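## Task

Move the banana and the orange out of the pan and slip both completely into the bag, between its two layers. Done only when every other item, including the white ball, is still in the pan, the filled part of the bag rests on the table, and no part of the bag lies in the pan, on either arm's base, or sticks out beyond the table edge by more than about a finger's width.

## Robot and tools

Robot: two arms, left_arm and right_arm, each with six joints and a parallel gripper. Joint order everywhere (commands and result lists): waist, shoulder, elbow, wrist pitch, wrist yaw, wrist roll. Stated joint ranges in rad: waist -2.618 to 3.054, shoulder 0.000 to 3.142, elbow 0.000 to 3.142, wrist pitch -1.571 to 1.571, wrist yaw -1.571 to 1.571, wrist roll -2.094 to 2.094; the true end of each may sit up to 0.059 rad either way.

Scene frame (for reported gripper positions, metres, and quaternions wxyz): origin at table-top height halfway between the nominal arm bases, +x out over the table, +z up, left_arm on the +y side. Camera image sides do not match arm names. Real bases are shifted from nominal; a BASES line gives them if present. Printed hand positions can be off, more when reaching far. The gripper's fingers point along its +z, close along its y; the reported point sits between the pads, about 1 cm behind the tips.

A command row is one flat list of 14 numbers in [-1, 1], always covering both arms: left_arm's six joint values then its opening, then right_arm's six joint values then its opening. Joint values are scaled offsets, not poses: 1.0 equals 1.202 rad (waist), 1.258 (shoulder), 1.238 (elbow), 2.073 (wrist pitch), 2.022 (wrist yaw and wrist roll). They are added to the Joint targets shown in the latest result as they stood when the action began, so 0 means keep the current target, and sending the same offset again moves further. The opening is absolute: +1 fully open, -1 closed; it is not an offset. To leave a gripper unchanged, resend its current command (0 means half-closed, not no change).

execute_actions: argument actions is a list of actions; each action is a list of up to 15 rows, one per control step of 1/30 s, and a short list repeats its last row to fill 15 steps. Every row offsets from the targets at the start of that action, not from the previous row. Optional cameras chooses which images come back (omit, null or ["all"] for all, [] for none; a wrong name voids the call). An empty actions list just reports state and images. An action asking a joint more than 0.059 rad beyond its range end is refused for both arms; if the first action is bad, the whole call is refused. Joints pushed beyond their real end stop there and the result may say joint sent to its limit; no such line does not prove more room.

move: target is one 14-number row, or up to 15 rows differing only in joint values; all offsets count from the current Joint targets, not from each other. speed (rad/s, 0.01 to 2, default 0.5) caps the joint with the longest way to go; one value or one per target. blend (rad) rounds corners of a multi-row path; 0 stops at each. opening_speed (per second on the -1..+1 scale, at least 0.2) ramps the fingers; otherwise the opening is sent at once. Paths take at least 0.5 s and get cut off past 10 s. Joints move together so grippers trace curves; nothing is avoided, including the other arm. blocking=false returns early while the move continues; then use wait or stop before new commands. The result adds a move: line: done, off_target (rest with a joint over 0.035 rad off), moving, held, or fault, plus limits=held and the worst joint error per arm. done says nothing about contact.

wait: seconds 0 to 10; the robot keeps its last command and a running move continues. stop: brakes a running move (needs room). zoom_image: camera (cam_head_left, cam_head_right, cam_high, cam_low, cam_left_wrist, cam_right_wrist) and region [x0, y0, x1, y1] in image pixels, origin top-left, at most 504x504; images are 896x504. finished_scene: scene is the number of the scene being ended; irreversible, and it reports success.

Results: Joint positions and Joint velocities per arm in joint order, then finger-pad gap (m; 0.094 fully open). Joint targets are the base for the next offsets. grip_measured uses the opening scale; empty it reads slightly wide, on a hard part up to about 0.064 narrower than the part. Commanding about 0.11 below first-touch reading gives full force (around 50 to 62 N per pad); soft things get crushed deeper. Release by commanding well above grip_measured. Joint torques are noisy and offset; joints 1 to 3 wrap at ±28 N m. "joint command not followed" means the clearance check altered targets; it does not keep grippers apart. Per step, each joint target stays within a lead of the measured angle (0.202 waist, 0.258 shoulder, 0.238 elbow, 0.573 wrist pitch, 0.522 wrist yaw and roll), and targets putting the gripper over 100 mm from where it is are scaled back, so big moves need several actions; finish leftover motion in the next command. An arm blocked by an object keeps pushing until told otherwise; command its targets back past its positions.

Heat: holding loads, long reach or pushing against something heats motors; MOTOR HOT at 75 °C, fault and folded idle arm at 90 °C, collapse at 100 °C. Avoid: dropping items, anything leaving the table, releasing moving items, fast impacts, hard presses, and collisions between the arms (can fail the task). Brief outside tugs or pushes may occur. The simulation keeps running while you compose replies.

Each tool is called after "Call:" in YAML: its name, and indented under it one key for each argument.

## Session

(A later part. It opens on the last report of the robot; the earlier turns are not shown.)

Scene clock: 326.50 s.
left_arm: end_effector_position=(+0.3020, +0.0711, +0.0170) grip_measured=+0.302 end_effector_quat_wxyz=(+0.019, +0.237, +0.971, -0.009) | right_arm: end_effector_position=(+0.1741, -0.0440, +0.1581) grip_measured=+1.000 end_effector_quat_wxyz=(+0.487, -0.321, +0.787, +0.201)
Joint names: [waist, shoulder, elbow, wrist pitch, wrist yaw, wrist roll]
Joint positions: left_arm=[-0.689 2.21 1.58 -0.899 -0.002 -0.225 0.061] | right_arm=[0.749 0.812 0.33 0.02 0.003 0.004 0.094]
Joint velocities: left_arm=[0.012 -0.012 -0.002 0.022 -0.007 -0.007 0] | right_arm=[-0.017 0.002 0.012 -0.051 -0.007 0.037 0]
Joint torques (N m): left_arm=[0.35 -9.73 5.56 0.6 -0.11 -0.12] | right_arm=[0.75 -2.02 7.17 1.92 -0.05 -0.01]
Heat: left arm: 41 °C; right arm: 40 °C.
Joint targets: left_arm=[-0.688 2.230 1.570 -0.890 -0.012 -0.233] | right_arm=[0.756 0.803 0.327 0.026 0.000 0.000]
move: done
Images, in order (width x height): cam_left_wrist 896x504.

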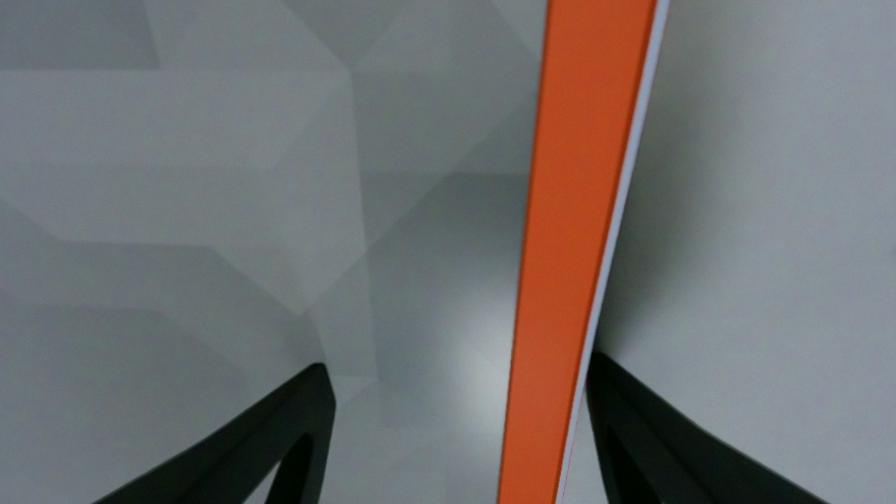

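Call:
move:
  target: [0, 0, 0, 0, 0, 0, 0.1, 0, 0, 0, 0, 0, 0, 1]
  speed: 0.12
  opening_speed: 0.3
  cameras: ["cam_left_wrist"]

Call:
zoom_image:
  camera: "cam_left_wrist"
  region: [460, 250, 660, 504]

Scene clock: 327.90 s.
left_arm: end_effector_position=(+0.3022, +0.0710, +0.0170) grip_measured=+0.102 end_effector_quat_wxyz=(+0.020, +0.237, +0.971, -0.009) | right_arm: end_effector_position=(+0.1741, -0.0440, +0.1581) grip_measured=+1.000 end_effector_quat_wxyz=(+0.487, -0.321, +0.787, +0.201)
Joint names: [waist, shoulder, elbow, wrist pitch, wrist yaw, wrist roll]
Joint positions: left_arm=[-0.689 2.21 1.58 -0.898 -0.002 -0.225 0.052] | right_arm=[0.749 0.812 0.33 0.02 0.003 0.004 0.094]
Joint velocities: left_arm=[-0.022 -0.012 0.002 -0.022 -0.022 -0.022 0] | right_arm=[-0.002 -0.007 -0.007 0.066 0.022 0.007 0]
Joint torques (N m): left_arm=[0.34 -9.69 5.57 0.6 -0.11 -0.11] | right_arm=[0.75 -2.03 7.17 1.92 -0.05 -0.01]
Heat: left arm: 41 °C; right arm: 40 °C.
Joint targets: left_arm=[-0.688 2.230 1.570 -0.890 -0.012 -0.233] | right_arm=[0.756 0.803 0.327 0.026 0.000 0.000]
move: done
Images, in order (width x height): cam_left_wrist 896x504.

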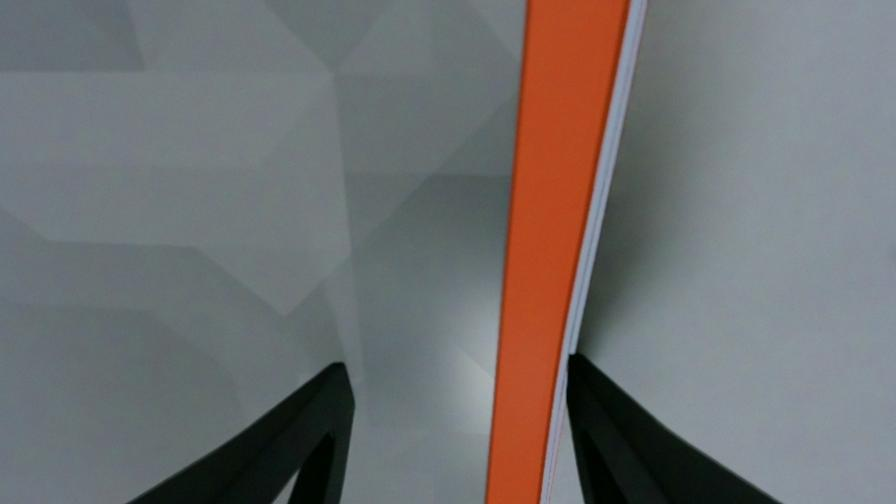

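Scaled by 1.984 from the camera's 896x504 image, which has a finer 1280x720 frame.

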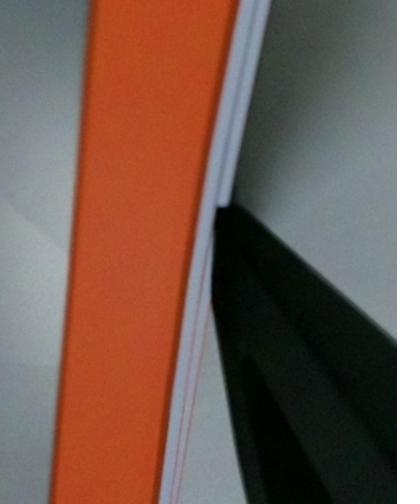

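Call:
move:
  target: [0, 0, 0, 0, 0, 0, -0.1, 0, 0, 0, 0, 0, 0, 1]
  speed: 0.12
  opening_speed: 0.3
  cameras: ["cam_left_wrist"]

Call:
zoom_image:
  camera: "cam_left_wrist"
  region: [420, 250, 620, 504]

Scene clock: 329.10 s.
left_arm: end_effector_position=(+0.3025, +0.0707, +0.0170) grip_measured=-0.098 end_effector_quat_wxyz=(+0.020, +0.237, +0.971, -0.009) | right_arm: end_effector_position=(+0.1741, -0.0440, +0.1581) grip_measured=+1.000 end_effector_quat_wxyz=(+0.487, -0.321, +0.787, +0.201)
Joint names: [waist, shoulder, elbow, wrist pitch, wrist yaw, wrist roll]
Joint positions: left_arm=[-0.689 2.21 1.58 -0.897 -0.002 -0.225 0.042] | right_arm=[0.749 0.812 0.33 0.02 0.003 0.004 0.094]
Joint velocities: left_arm=[-0.012 -0.002 -0.032 0.022 -0.007 -0.022 -0.001] | right_arm=[-0.002 -0.002 0.007 -0.022 -0.081 -0.037 0]
Joint torques (N m): left_arm=[0.32 -9.73 5.6 0.59 -0.1 -0.11] | right_arm=[0.76 -2.03 7.16 1.92 -0.05 -0.01]
Heat: left arm: 41 °C; right arm: 40 °C.
Joint targets: left_arm=[-0.688 2.230 1.570 -0.890 -0.012 -0.233] | right_arm=[0.756 0.803 0.327 0.026 0.000 0.000]
move: done
Images, in order (width x height): cam_left_wrist 896x504.

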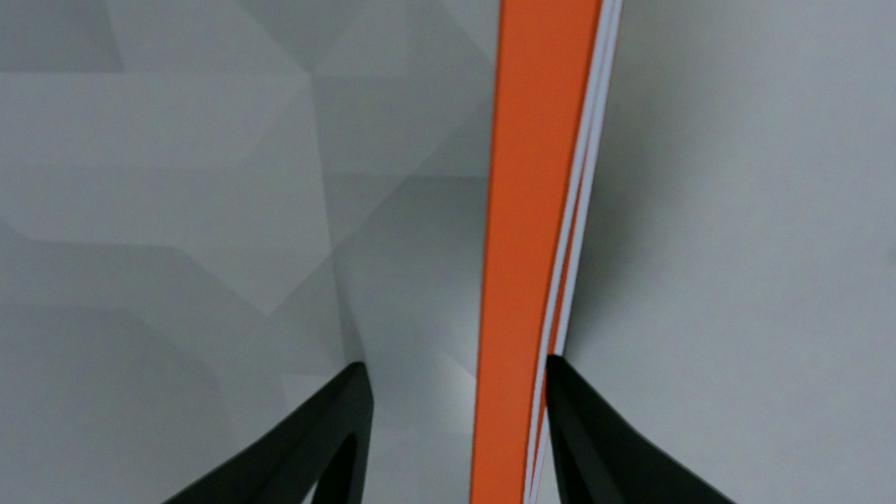

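Scaled by 1.984 from the camera's 896x504 image, which has a finer 1280x720 frame.

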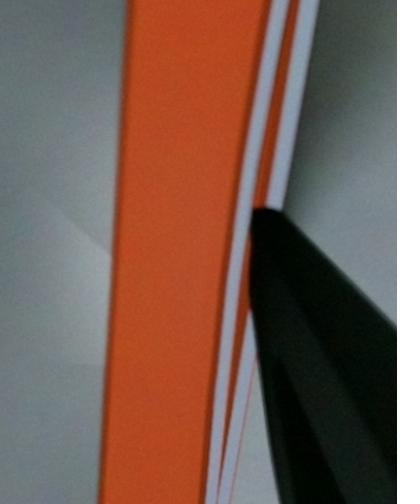

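Call:
move:
  target: [0, 0, 0, 0, -0.0045, 0, -0.3, 0, 0, 0, 0, 0, 0, 1]
  speed: 0.12
  opening_speed: 0.3
  cameras: ["cam_left_wrist", "cam_right_wrist"]

Call:
zoom_image:
  camera: "cam_left_wrist"
  region: [380, 250, 580, 504]

Scene clock: 338.10 s.
left_arm: end_effector_position=(+0.3029, +0.0708, +0.0171) grip_measured=-0.298 end_effector_quat_wxyz=(+0.021, +0.237, +0.971, -0.009) | right_arm: end_effector_position=(+0.1741, -0.0440, +0.1581) grip_measured=+1.000 end_effector_quat_wxyz=(+0.487, -0.321, +0.787, +0.201)
Joint names: [waist, shoulder, elbow, wrist pitch, wrist yaw, wrist roll]
Joint positions: left_arm=[-0.689 2.21 1.58 -0.896 -0.004 -0.225 0.033] | right_arm=[0.749 0.812 0.33 0.02 0.003 0.004 0.094]
Joint velocities: left_arm=[-0.002 0.012 -0.007 -0.037 -0.022 -0.022 -0.001] | right_arm=[-0.012 -0.017 0.007 0.051 0.007 -0.081 0]
Joint torques (N m): left_arm=[0.36 -9.7 5.59 0.58 -0.17 -0.12] | right_arm=[0.75 -2.02 7.16 1.93 -0.05 -0.01]
Heat: left arm: 40 °C; right arm: 40 °C.
Joint targets: left_arm=[-0.688 2.230 1.570 -0.890 -0.021 -0.233] | right_arm=[0.756 0.803 0.327 0.026 0.000 0.000]
move: done
Images, in order (width x height): cam_left_wrist 896x504, cam_right_wrist 896x504.

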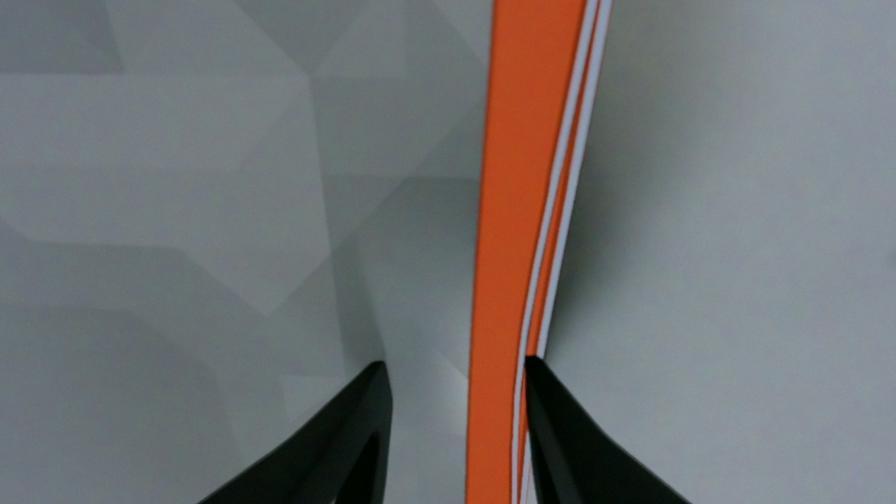

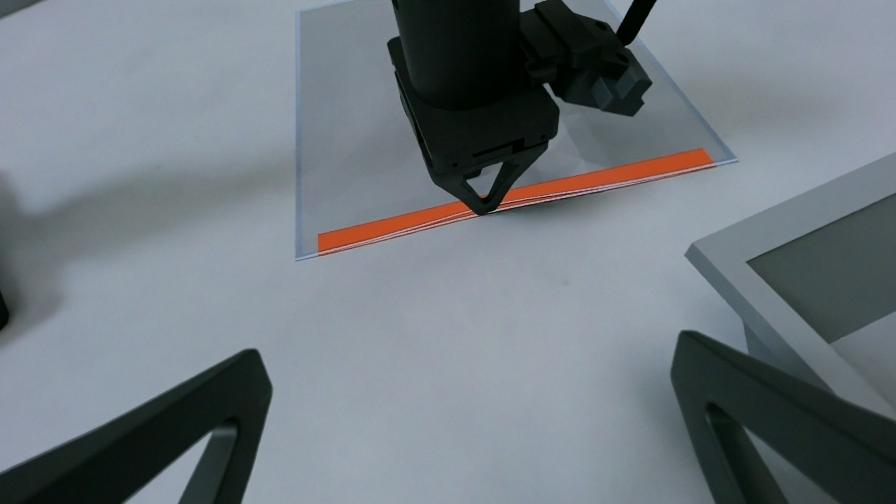

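Scaled by 1.984 from the camera's 896x504 image, which has a finer 1280x720 frame.

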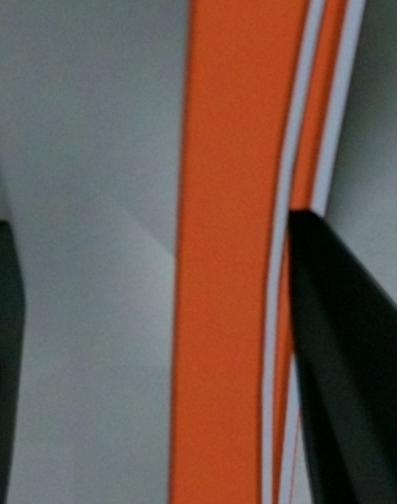

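Call:
move:
  target: [0, 0, 0, 0, 0.0054, 0, 0.05, 0, 0, 0, 0, 0, 0, 1]
  speed: 0.12
  opening_speed: 0.6
  cameras: ["cam_left_wrist"]

Call:
move:
  target: [0, 0.0134, -0.0118, 0.0152, 0, 0, 0.05, 0, 0, 0, 0, 0, 0, 1]
  speed: 0.12
  cameras: ["cam_left_wrist"]

Scene clock: 339.87 s.
left_arm: end_effector_position=(+0.3033, +0.0714, +0.0171) grip_measured=+0.048 end_effector_quat_wxyz=(+0.022, +0.237, +0.971, -0.007) | right_arm: end_effector_position=(+0.1741, -0.0440, +0.1581) grip_measured=+1.000 end_effector_quat_wxyz=(+0.487, -0.321, +0.787, +0.201)
Joint names: [waist, shoulder, elbow, wrist pitch, wrist yaw, wrist roll]
Joint positions: left_arm=[-0.689 2.21 1.58 -0.896 -0.007 -0.225 0.049] | right_arm=[0.749 0.812 0.33 0.02 0.003 0.004 0.094]
Joint velocities: left_arm=[0.017 0.002 -0.007 -0.022 -0.007 0.11 0.001] | right_arm=[-0.027 0.007 0.007 -0.007 -0.007 0.022 0]
Joint torques (N m): left_arm=[0.29 -9.73 5.61 0.58 -0.04 -0.12] | right_arm=[0.75 -2 7.19 1.92 -0.06 -0.01]
Heat: left arm: 40 °C; right arm: 40 °C.
Joint targets: left_arm=[-0.687 2.230 1.570 -0.889 -0.011 -0.233] | right_arm=[0.756 0.803 0.327 0.026 0.000 0.000]
move: done
Images, in order (width x height): cam_left_wrist 896x504.

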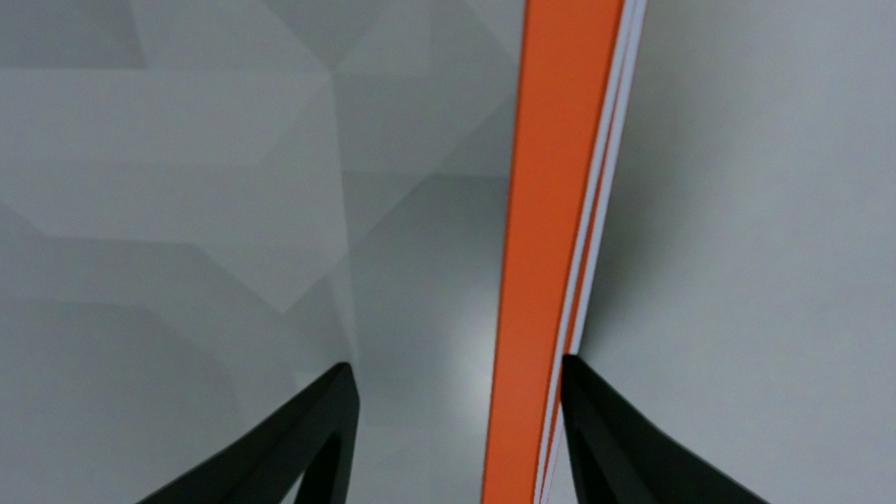

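Scene clock: 340.57 s.
left_arm: end_effector_position=(+0.3032, +0.0715, +0.0164) grip_measured=+0.048 end_effector_quat_wxyz=(+0.022, +0.237, +0.971, -0.007) | right_arm: end_effector_position=(+0.1741, -0.0440, +0.1581) grip_measured=+1.000 end_effector_quat_wxyz=(+0.487, -0.321, +0.787, +0.201)
Joint names: [waist, shoulder, elbow, wrist pitch, wrist yaw, wrist roll]
Joint positions: left_arm=[-0.689 2.21 1.578 -0.893 -0.007 -0.225 0.049] | right_arm=[0.749 0.812 0.33 0.02 0.003 0.004 0.094]
Joint velocities: left_arm=[-0.017 -0.017 -0.007 0.007 -0.022 -0.022 0.001] | right_arm=[0.002 -0.002 0.007 0.037 0.037 0.022 0]
Joint torques (N m): left_arm=[0.32 -8.42 4.42 0.9 -0.05 -0.11] | right_arm=[0.73 -2.03 7.16 1.92 -0.05 0]
Heat: left arm: 40 °C; right arm: 40 °C.
Joint targets: left_arm=[-0.687 2.247 1.555 -0.858 -0.011 -0.233] | right_arm=[0.756 0.803 0.327 0.026 0.000 0.000]
move: off_target (left_arm); left_arm: the shoulder is farthest, 0.037 rad from its target
Images, in order (width x height): cam_left_wrist 896x504.

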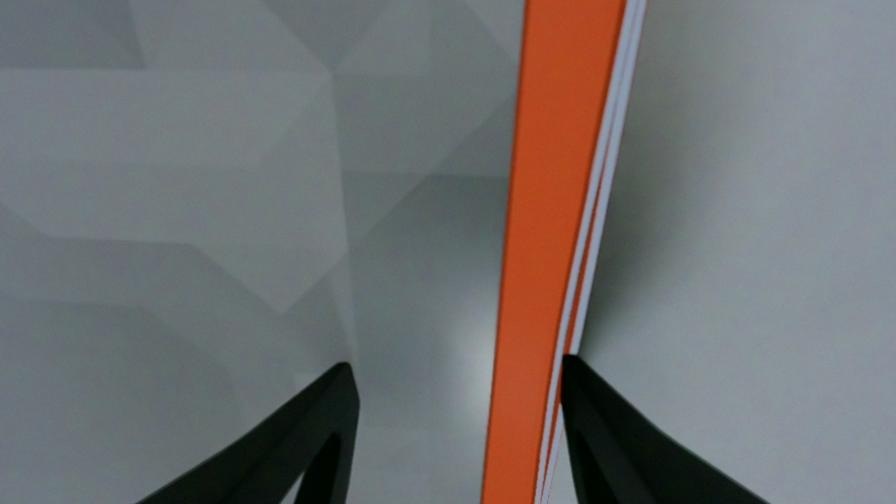

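Call:
move:
  target: [0, 0, 0, 0, 0, 0, -0.25, 0, 0, 0, 0, 0, 0, 1]
  speed: 0.12
  opening_speed: 0.3
  cameras: ["cam_left_wrist"]

Call:
zoom_image:
  camera: "cam_left_wrist"
  region: [350, 200, 590, 504]

Scene clock: 342.00 s.
left_arm: end_effector_position=(+0.3041, +0.0704, +0.0163) grip_measured=-0.248 end_effector_quat_wxyz=(+0.024, +0.237, +0.971, -0.009) | right_arm: end_effector_position=(+0.1741, -0.0440, +0.1581) grip_measured=+1.000 end_effector_quat_wxyz=(+0.487, -0.321, +0.787, +0.201)
Joint names: [waist, shoulder, elbow, wrist pitch, wrist yaw, wrist roll]
Joint positions: left_arm=[-0.689 2.21 1.577 -0.886 -0.005 -0.225 0.035] | right_arm=[0.749 0.812 0.33 0.02 0.003 0.004 0.094]
Joint velocities: left_arm=[-0.012 -0.017 -0.012 -0.051 0.007 0.037 0.001] | right_arm=[-0.017 0.002 -0.002 0.051 -0.066 0.022 0]
Joint torques (N m): left_arm=[0.31 -8.36 4.51 0.85 -0.05 -0.11] | right_arm=[0.73 -2.03 7.17 1.92 -0.05 -0.01]
Heat: left arm: 40 °C; right arm: 40 °C.
Joint targets: left_arm=[-0.687 2.247 1.555 -0.858 -0.011 -0.233] | right_arm=[0.756 0.803 0.327 0.026 0.000 0.000]
move: off_target (left_arm); left_arm: the shoulder is farthest, 0.037 rad from its target
Images, in order (width x height): cam_left_wrist 896x504.

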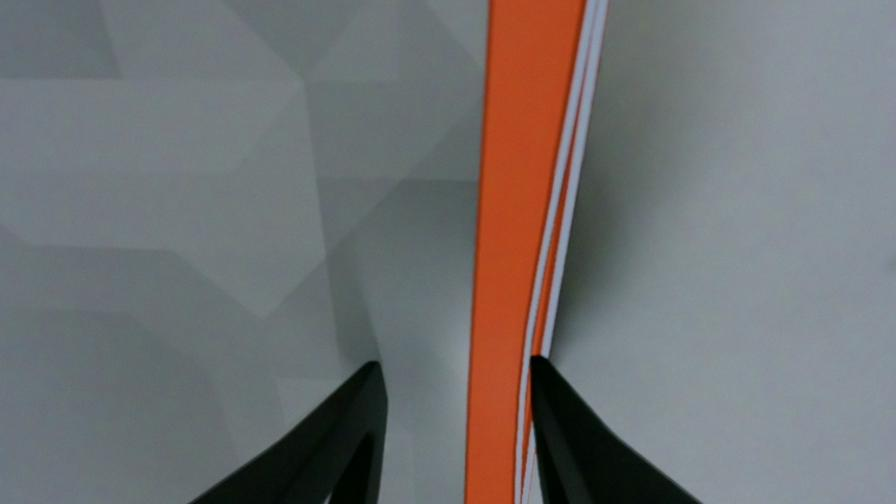

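Scaled by 1.658 from the camera's 896x504 image, which has a finer 1280x720 frame.

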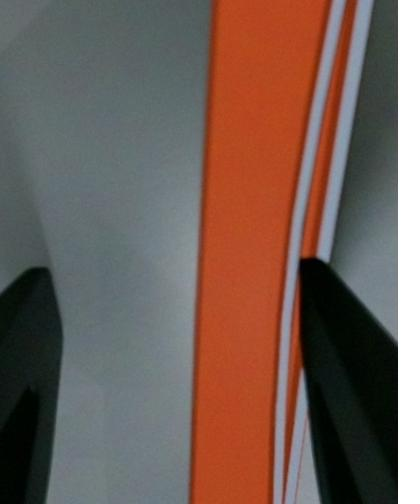

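Call:
move:
  target: [0, 0.0107, -0.0086, 0.0117, 0.006, 0, 0.05, 0, 0, 0, 0, 0, 0, 1]
  speed: 0.06
  opening_speed: 1.0
  cameras: ["cam_left_wrist"]

Call:
move:
  target: [0, 0, 0, 0, 0, 0, -0.25, 0, 0, 0, 0, 0, 0, 1]
  speed: 0.12
  opening_speed: 0.3
  cameras: ["cam_left_wrist"]

Call:
zoom_image:
  camera: "cam_left_wrist"
  region: [350, 200, 590, 504]

Scene clock: 345.43 s.
left_arm: end_effector_position=(+0.3040, +0.0723, +0.0157) grip_measured=+0.048 end_effector_quat_wxyz=(+0.023, +0.236, +0.972, -0.008) | right_arm: end_effector_position=(+0.1741, -0.0440, +0.1581) grip_measured=+1.000 end_effector_quat_wxyz=(+0.487, -0.321, +0.787, +0.201)
Joint names: [waist, shoulder, elbow, wrist pitch, wrist yaw, wrist roll]
Joint positions: left_arm=[-0.686 2.21 1.574 -0.888 -0.007 -0.225 0.049] | right_arm=[0.749 0.812 0.33 0.02 0.003 0.004 0.094]
Joint velocities: left_arm=[0.007 -0.002 0.002 0.066 -0.022 -0.007 0.001] | right_arm=[0.007 -0.012 0.002 0.007 -0.051 -0.066 0]
Joint torques (N m): left_arm=[0.12 -7.32 3.7 1.13 0.08 -0.11] | right_arm=[0.73 -2.02 7.17 1.92 -0.05 -0.01]
Heat: left arm: 40 °C; right arm: 40 °C.
Joint targets: left_arm=[-0.687 2.261 1.545 -0.834 0.002 -0.233] | right_arm=[0.756 0.803 0.327 0.026 0.000 0.000]
move: off_target (left_arm); left_arm: the wrist pitch is farthest, 0.054 rad from its target
Images, in order (width x height): cam_left_wrist 896x504.

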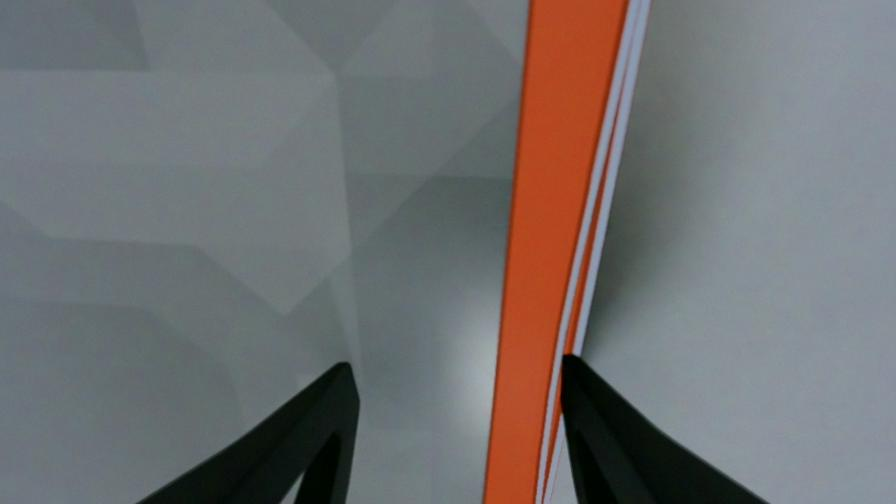

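Scene clock: 346.63 s.
left_arm: end_effector_position=(+0.3050, +0.0704, +0.0158) grip_measured=-0.248 end_effector_quat_wxyz=(+0.025, +0.236, +0.971, -0.012) | right_arm: end_effector_position=(+0.1741, -0.0440, +0.1581) grip_measured=+1.000 end_effector_quat_wxyz=(+0.487, -0.321, +0.787, +0.201)
Joint names: [waist, shoulder, elbow, wrist pitch, wrist yaw, wrist roll]
Joint positions: left_arm=[-0.686 2.21 1.574 -0.88 -0.002 -0.225 0.035] | right_arm=[0.749 0.812 0.33 0.02 0.003 0.004 0.094]
Joint velocities: left_arm=[-0.002 -0.007 -0.002 -0.007 -0.007 0.051 0] | right_arm=[0.012 0.007 -0.007 -0.007 0.007 -0.051 0]
Joint torques (N m): left_arm=[0.12 -7.35 3.73 1.05 0.02 -0.11] | right_arm=[0.72 -2.03 7.16 1.92 -0.05 -0.01]
Heat: left arm: 40 °C; right arm: 40 °C.
Joint targets: left_arm=[-0.687 2.261 1.545 -0.834 0.002 -0.233] | right_arm=[0.756 0.803 0.327 0.026 0.000 0.000]
move: off_target (left_arm); left_arm: the shoulder is farthest, 0.051 rad from its target
Images, in order (width x height): cam_left_wrist 896x504.

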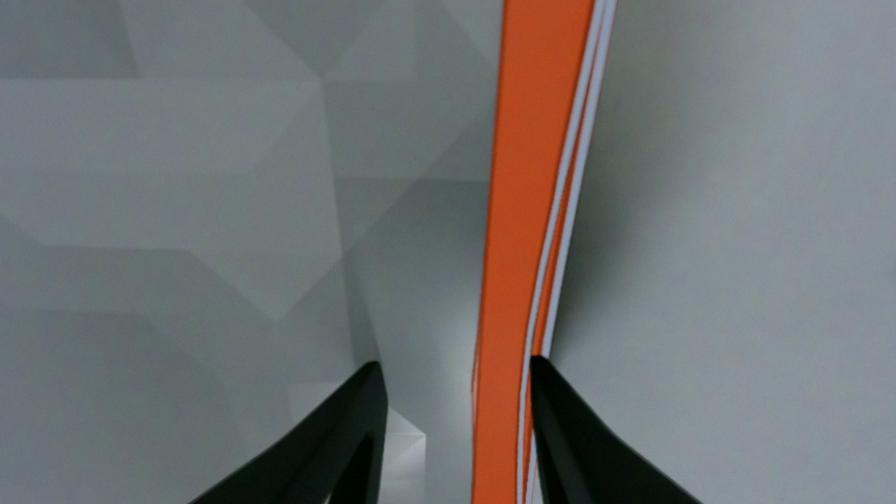

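Scaled by 1.658 from the camera's 896x504 image, which has a finer 1280x720 frame.

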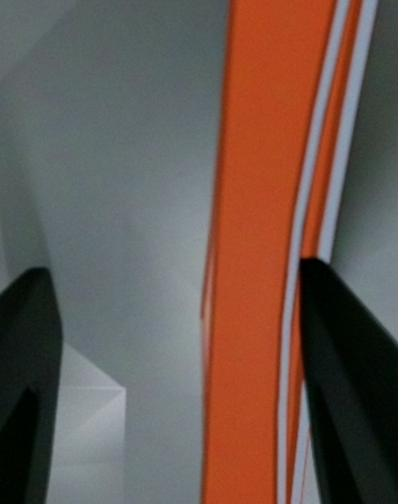

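Call:
move:
  target: [0, 0, 0, 0, 0, 0, -0.5, 0, 0, 0, 0, 0, 0, 1]
  speed: 0.12
  opening_speed: 0.3
  cameras: ["cam_left_wrist", "cam_right_wrist"]

Call:
zoom_image:
  camera: "cam_left_wrist"
  region: [350, 200, 590, 504]

Call:
zoom_image:
  camera: "cam_right_wrist"
  region: [420, 120, 600, 230]

Scene clock: 347.93 s.
left_arm: end_effector_position=(+0.3058, +0.0699, +0.0158) grip_measured=-0.498 end_effector_quat_wxyz=(+0.027, +0.235, +0.971, -0.012) | right_arm: end_effector_position=(+0.1741, -0.0440, +0.1581) grip_measured=+1.000 end_effector_quat_wxyz=(+0.487, -0.321, +0.787, +0.201)
Joint names: [waist, shoulder, elbow, wrist pitch, wrist yaw, wrist roll]
Joint positions: left_arm=[-0.686 2.21 1.574 -0.876 -0.003 -0.226 0.024] | right_arm=[0.749 0.812 0.33 0.02 0.003 0.004 0.094]
Joint velocities: left_arm=[0.002 -0.012 0.017 0.022 -0.022 0.007 0] | right_arm=[-0.002 0.007 0.002 -0.022 -0.037 0.037 0]
Joint torques (N m): left_arm=[0.1 -7.32 3.71 1.01 0.04 -0.11] | right_arm=[0.75 -2.03 7.19 1.92 -0.05 -0.01]
Heat: left arm: 40 °C; right arm: 40 °C.
Joint targets: left_arm=[-0.687 2.261 1.545 -0.834 0.002 -0.233] | right_arm=[0.756 0.803 0.327 0.026 0.000 0.000]
move: off_target (left_arm); left_arm: the shoulder is farthest, 0.051 rad from its target
Images, in order (width x height): cam_left_wrist 896x504, cam_right_wrist 896x504.

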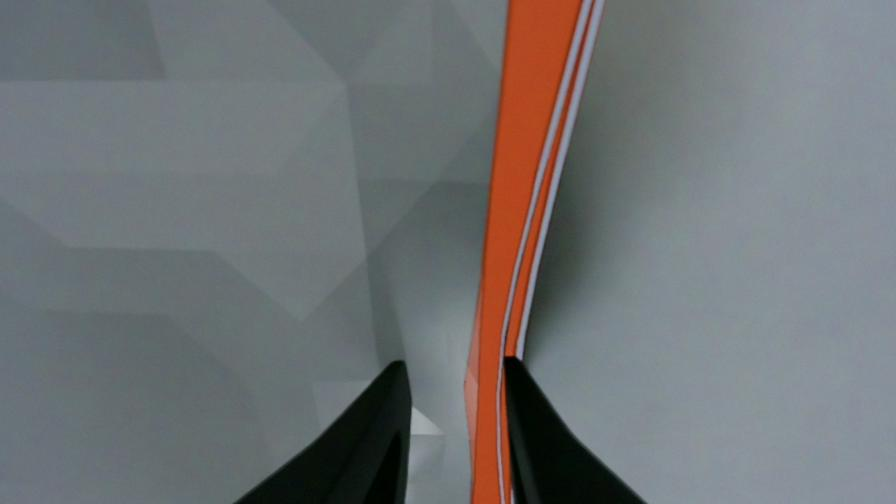

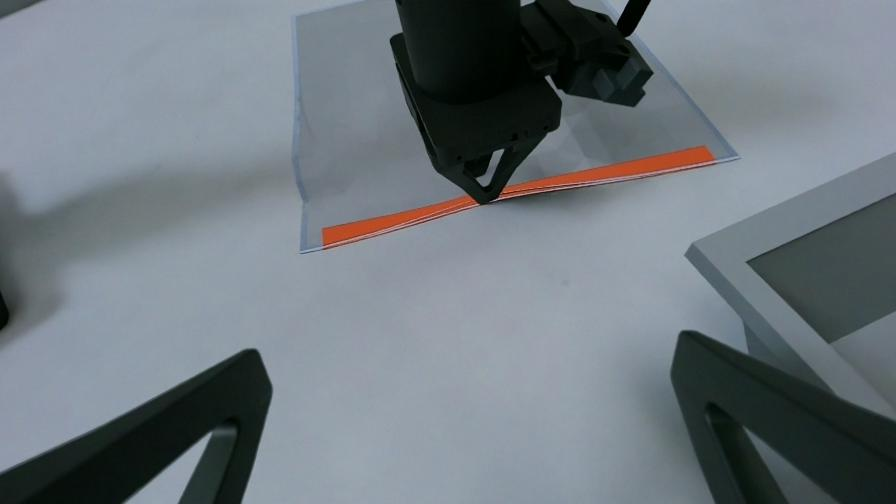

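Scaled by 1.658 from the camera's 896x504 image, which has a finer 1280x720 frame.

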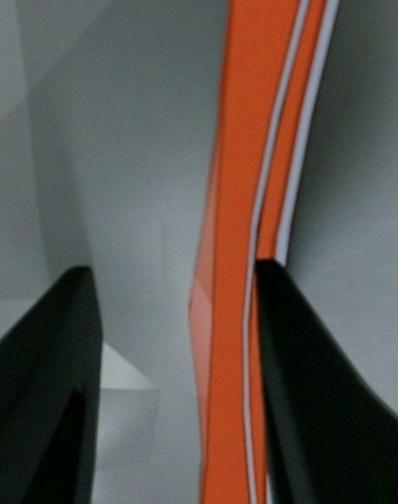

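Scaled by 2.800 from the camera's 896x504 image, which has a finer 1280x720 frame.

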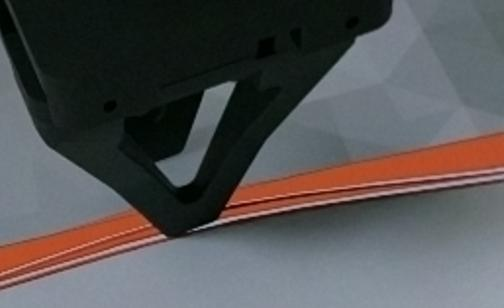

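Call:
move:
  target: [0, 0, 0, 0, 0, 0, -0.75, 0, 0, 0, 0, 0, 0, 1]
  speed: 0.12
  opening_speed: 0.3
  cameras: ["cam_left_wrist", "cam_right_wrist"]

Call:
zoom_image:
  camera: "cam_left_wrist"
  region: [350, 200, 590, 504]

Call:
zoom_image:
  camera: "cam_right_wrist"
  region: [420, 120, 600, 230]

Scene clock: 349.20 s.
left_arm: end_effector_position=(+0.3073, +0.0701, +0.0159) grip_measured=-0.748 end_effector_quat_wxyz=(+0.031, +0.235, +0.971, -0.010) | right_arm: end_effector_position=(+0.1741, -0.0440, +0.1581) grip_measured=+1.000 end_effector_quat_wxyz=(+0.487, -0.321, +0.787, +0.201)
Joint names: [waist, shoulder, elbow, wrist pitch, wrist yaw, wrist roll]
Joint positions: left_arm=[-0.686 2.21 1.574 -0.872 -0.01 -0.226 0.012] | right_arm=[0.749 0.812 0.33 0.02 0.003 0.004 0.094]
Joint velocities: left_arm=[-0.022 -0.007 -0.007 -0.051 -0.022 -0.022 0] | right_arm=[0.002 -0.012 -0.002 -0.095 -0.037 0.022 0]
Joint torques (N m): left_arm=[0.1 -7.35 3.77 0.98 0.1 -0.11] | right_arm=[0.73 -2.02 7.17 1.93 -0.05 -0.01]
Heat: left arm: 40 °C; right arm: 40 °C.
Joint targets: left_arm=[-0.687 2.261 1.545 -0.834 0.002 -0.233] | right_arm=[0.756 0.803 0.327 0.026 0.000 0.000]
move: off_target (left_arm); left_arm: the shoulder is farthest, 0.051 rad from its target
Images, in order (width x height): cam_left_wrist 896x504, cam_right_wrist 896x504.

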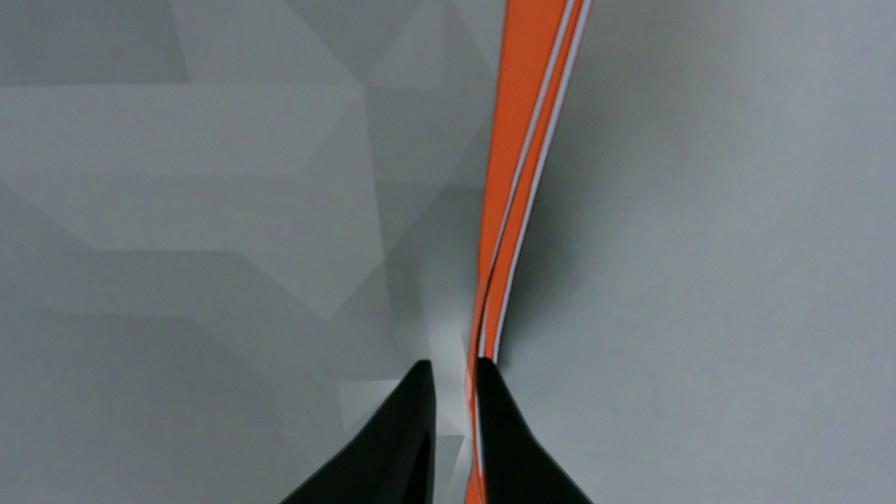

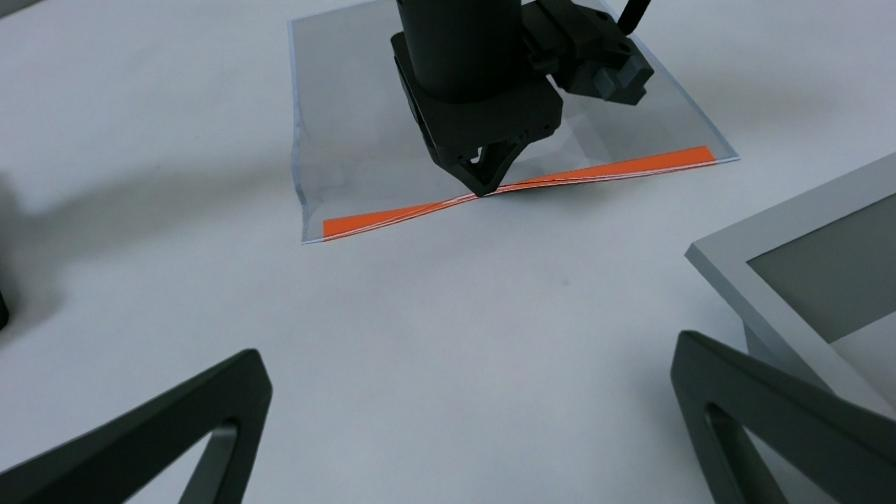

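Scaled by 1.658 from the camera's 896x504 image, which has a finer 1280x720 frame.

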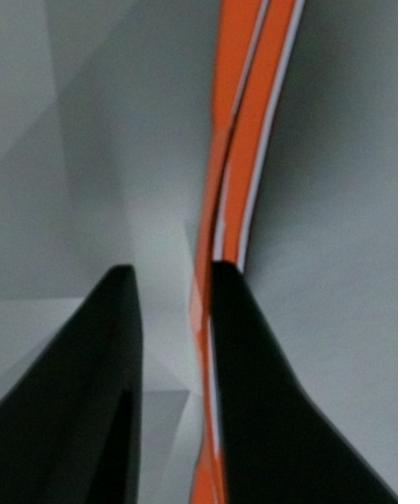

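Scaled by 2.800 from the camera's 896x504 image, which has a finer 1280x720 frame.

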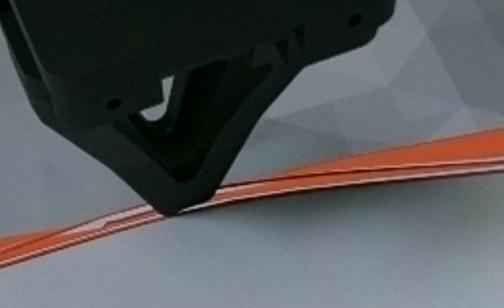

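Call:
move:
  target: [0, 0, 0, 0, 0, 0, -1, 0, 0, 0, 0, 0, 0, 1]
  speed: 0.12
  opening_speed: 0.3
  cameras: ["cam_left_wrist", "cam_right_wrist"]

Call:
zoom_image:
  camera: "cam_left_wrist"
  region: [350, 200, 590, 504]

Call:
zoom_image:
  camera: "cam_right_wrist"
  region: [420, 120, 600, 230]

Scene clock: 350.53 s.
left_arm: end_effector_position=(+0.3083, +0.0699, +0.0159) grip_measured=-0.986 end_effector_quat_wxyz=(+0.033, +0.235, +0.971, -0.009) | right_arm: end_effector_position=(+0.1741, -0.0440, +0.1581) grip_measured=+1.000 end_effector_quat_wxyz=(+0.487, -0.321, +0.787, +0.201)
Joint names: [waist, shoulder, elbow, wrist pitch, wrist yaw, wrist roll]
Joint positions: left_arm=[-0.686 2.21 1.574 -0.868 -0.012 -0.226 0.001] | right_arm=[0.749 0.812 0.33 0.02 0.003 0.004 0.094]
Joint velocities: left_arm=[-0.002 -0.012 -0.012 -0.022 -0.007 -0.007 -0.001] | right_arm=[-0.022 0.007 -0.012 0.051 -0.007 0.037 0]
Joint torques (N m): left_arm=[0.08 -7.38 3.74 0.96 0.11 -0.11] | right_arm=[0.72 -2.02 7.17 1.93 -0.05 -0.01]
Heat: left arm: 40 °C; right arm: 40 °C.
Joint targets: left_arm=[-0.687 2.261 1.545 -0.834 0.002 -0.233] | right_arm=[0.756 0.803 0.327 0.026 0.000 0.000]
move: off_target (left_arm); left_arm: the shoulder is farthest, 0.051 rad from its target
Images, in order (width x height): cam_left_wrist 896x504, cam_right_wrist 896x504.

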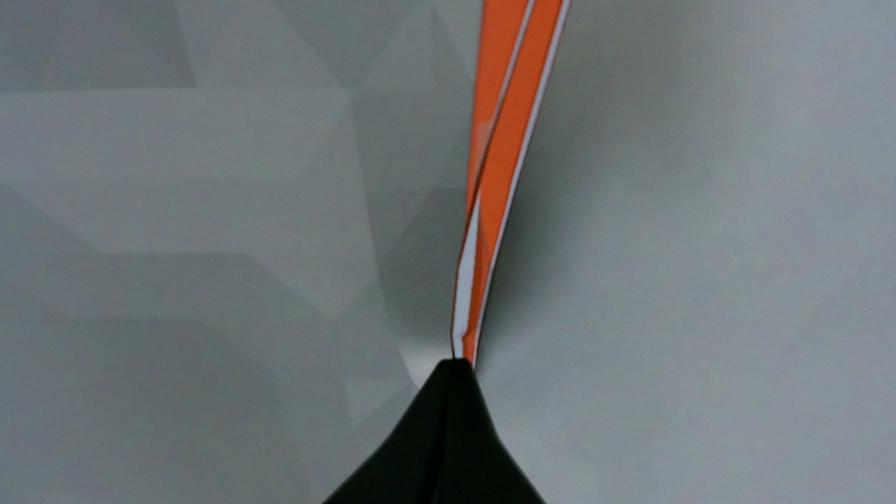

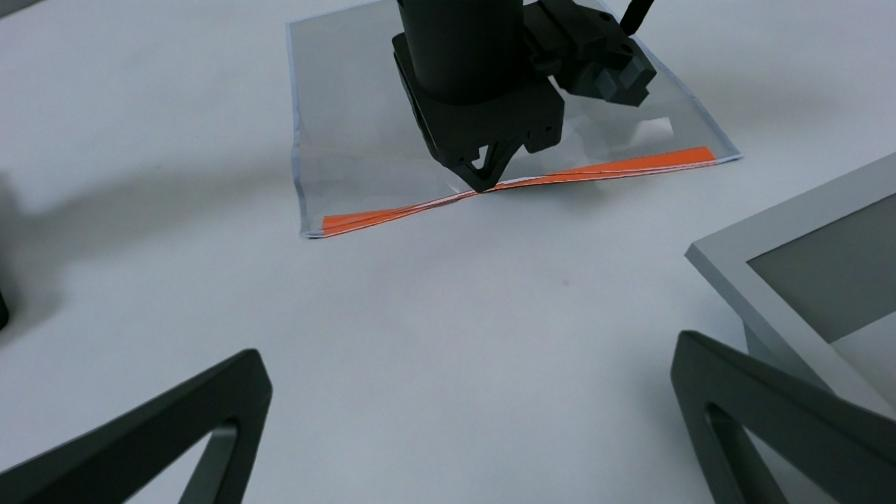

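Scaled by 1.658 from the camera's 896x504 image, which has a finer 1280x720 frame.

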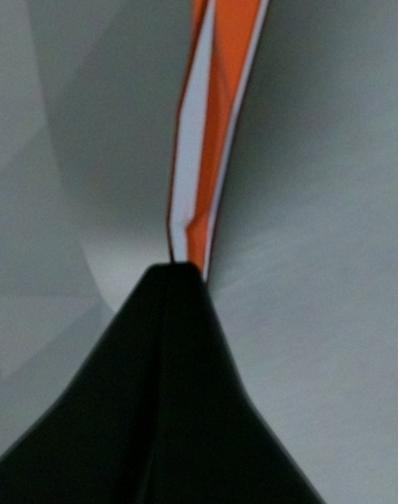

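Scaled by 2.800 from the camera's 896x504 image, which has a finer 1280x720 frame.

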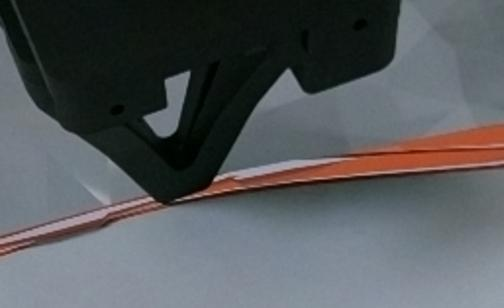

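Call:
move:
  target: [0, -0.0559, 0.0615, -0.0707, 0, 0, -1, 0, 0, 0, 0, 0, 0, 1]
  speed: 0.15
  cameras: ["cam_left_wrist", "cam_right_wrist"]

Call:
zoom_image:
  camera: "cam_right_wrist"
  region: [420, 100, 600, 230]

Scene clock: 352.53 s.
left_arm: end_effector_position=(+0.2964, +0.0795, +0.0217) grip_measured=-0.986 end_effector_quat_wxyz=(+0.000, +0.236, +0.972, +0.006) | right_arm: end_effector_position=(+0.1741, -0.0440, +0.1581) grip_measured=+1.000 end_effector_quat_wxyz=(+0.487, -0.321, +0.787, +0.201)
Joint names: [waist, shoulder, elbow, wrist pitch, wrist yaw, wrist roll]
Joint positions: left_arm=[-0.686 2.21 1.601 -0.968 -0.01 -0.226 0.001] | right_arm=[0.749 0.812 0.33 0.02 0.003 0.004 0.094]
Joint velocities: left_arm=[-0.007 0.007 -0.002 0.007 0.022 -0.007 -0.001] | right_arm=[0.007 -0.012 0.002 -0.081 0.037 0.051 0]
Joint torques (N m): left_arm=[0.12 -12.78 8.47 0.27 0.1 -0.11] | right_arm=[0.72 -2 7.17 1.92 -0.05 -0.01]
Heat: left arm: 41 °C; right arm: 40 °C.
Joint targets: left_arm=[-0.687 2.190 1.621 -0.980 0.002 -0.233] | right_arm=[0.756 0.803 0.327 0.026 0.000 0.000]
move: done
Images, in order (width x height): cam_left_wrist 896x504, cam_right_wrist 896x504.

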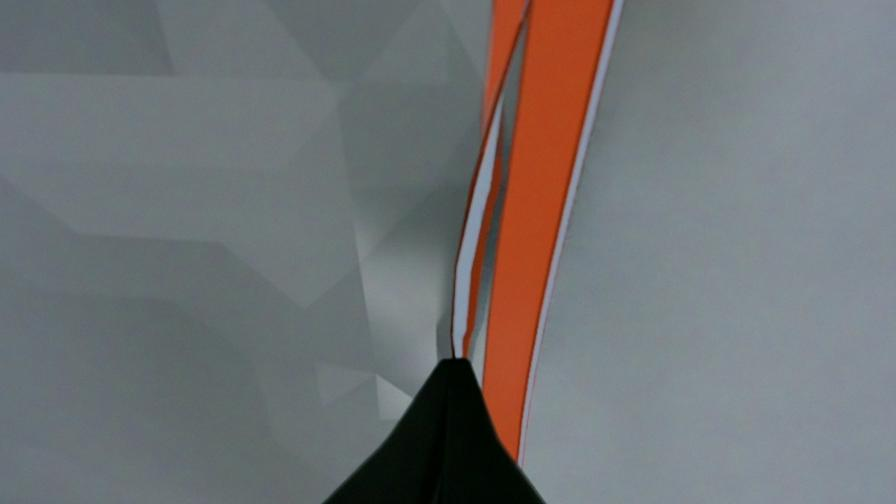

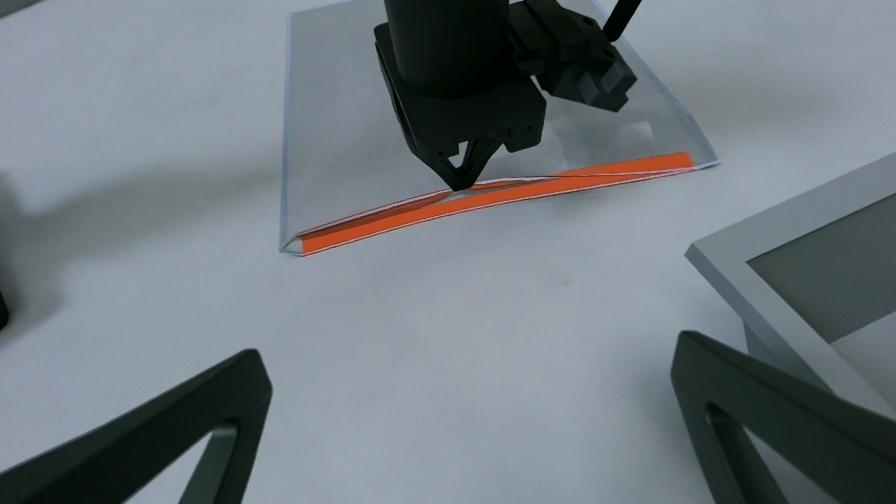

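Scaled by 2.800 from the camera's 896x504 image, which has a finer 1280x720 frame.

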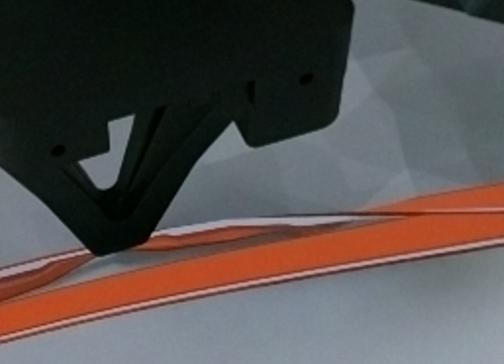

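Call:
move:
  target: [0.02, -0.2320, -0.2827, 0.1723, 0, 0.0119, -1, 0, 0, 0, 0, 0, 0, 1]
  speed: 0.25
  cameras: ["cam_left_wrist", "cam_right_wrist"]

Scene clock: 355.93 s.
left_arm: end_effector_position=(+0.3029, +0.0826, +0.0587) grip_measured=-0.986 end_effector_quat_wxyz=(+0.132, +0.229, +0.963, -0.059) | right_arm: end_effector_position=(+0.1741, -0.0440, +0.1581) grip_measured=+1.000 end_effector_quat_wxyz=(+0.487, -0.321, +0.787, +0.201)
Joint names: [waist, shoulder, elbow, wrist pitch, wrist yaw, wrist roll]
Joint positions: left_arm=[-0.67 1.928 1.282 -0.634 -0.01 -0.217 0.001] | right_arm=[0.749 0.812 0.33 0.02 0.003 0.004 0.094]
Joint velocities: left_arm=[0.022 0.012 -0.007 0.037 -0.007 -0.007 -0.001] | right_arm=[-0.012 -0.017 0.012 -0.022 0.022 0.037 0]
Joint torques (N m): left_arm=[0.72 -11.75 5.97 1.19 0.1 0.03] | right_arm=[0.73 -2.03 7.16 1.92 -0.05 -0.01]
Heat: left arm: 41 °C; right arm: 40 °C.
Joint targets: left_arm=[-0.663 1.898 1.271 -0.623 0.002 -0.209] | right_arm=[0.756 0.803 0.327 0.026 0.000 0.000]
move: done
Images, in order (width x height): cam_left_wrist 896x504, cam_right_wrist 896x504.

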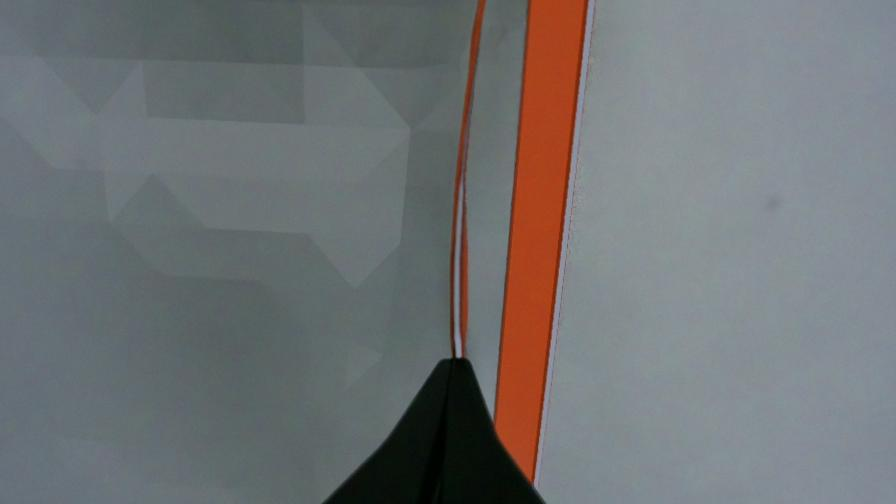

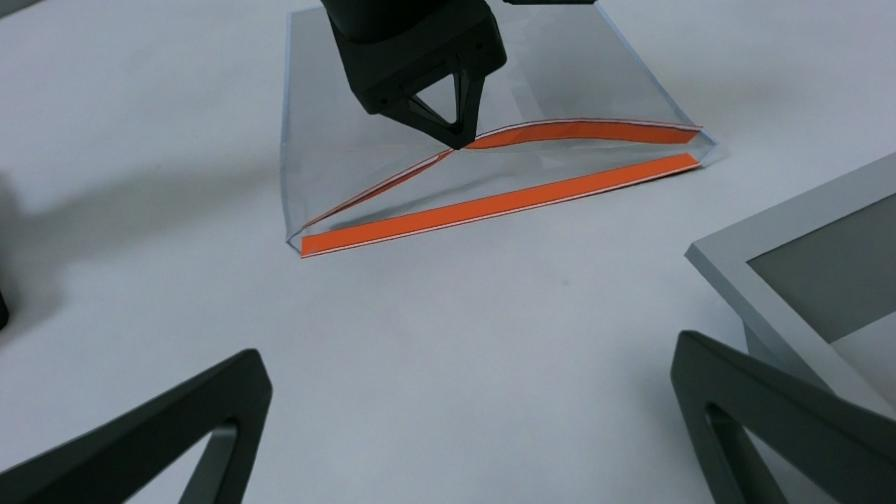

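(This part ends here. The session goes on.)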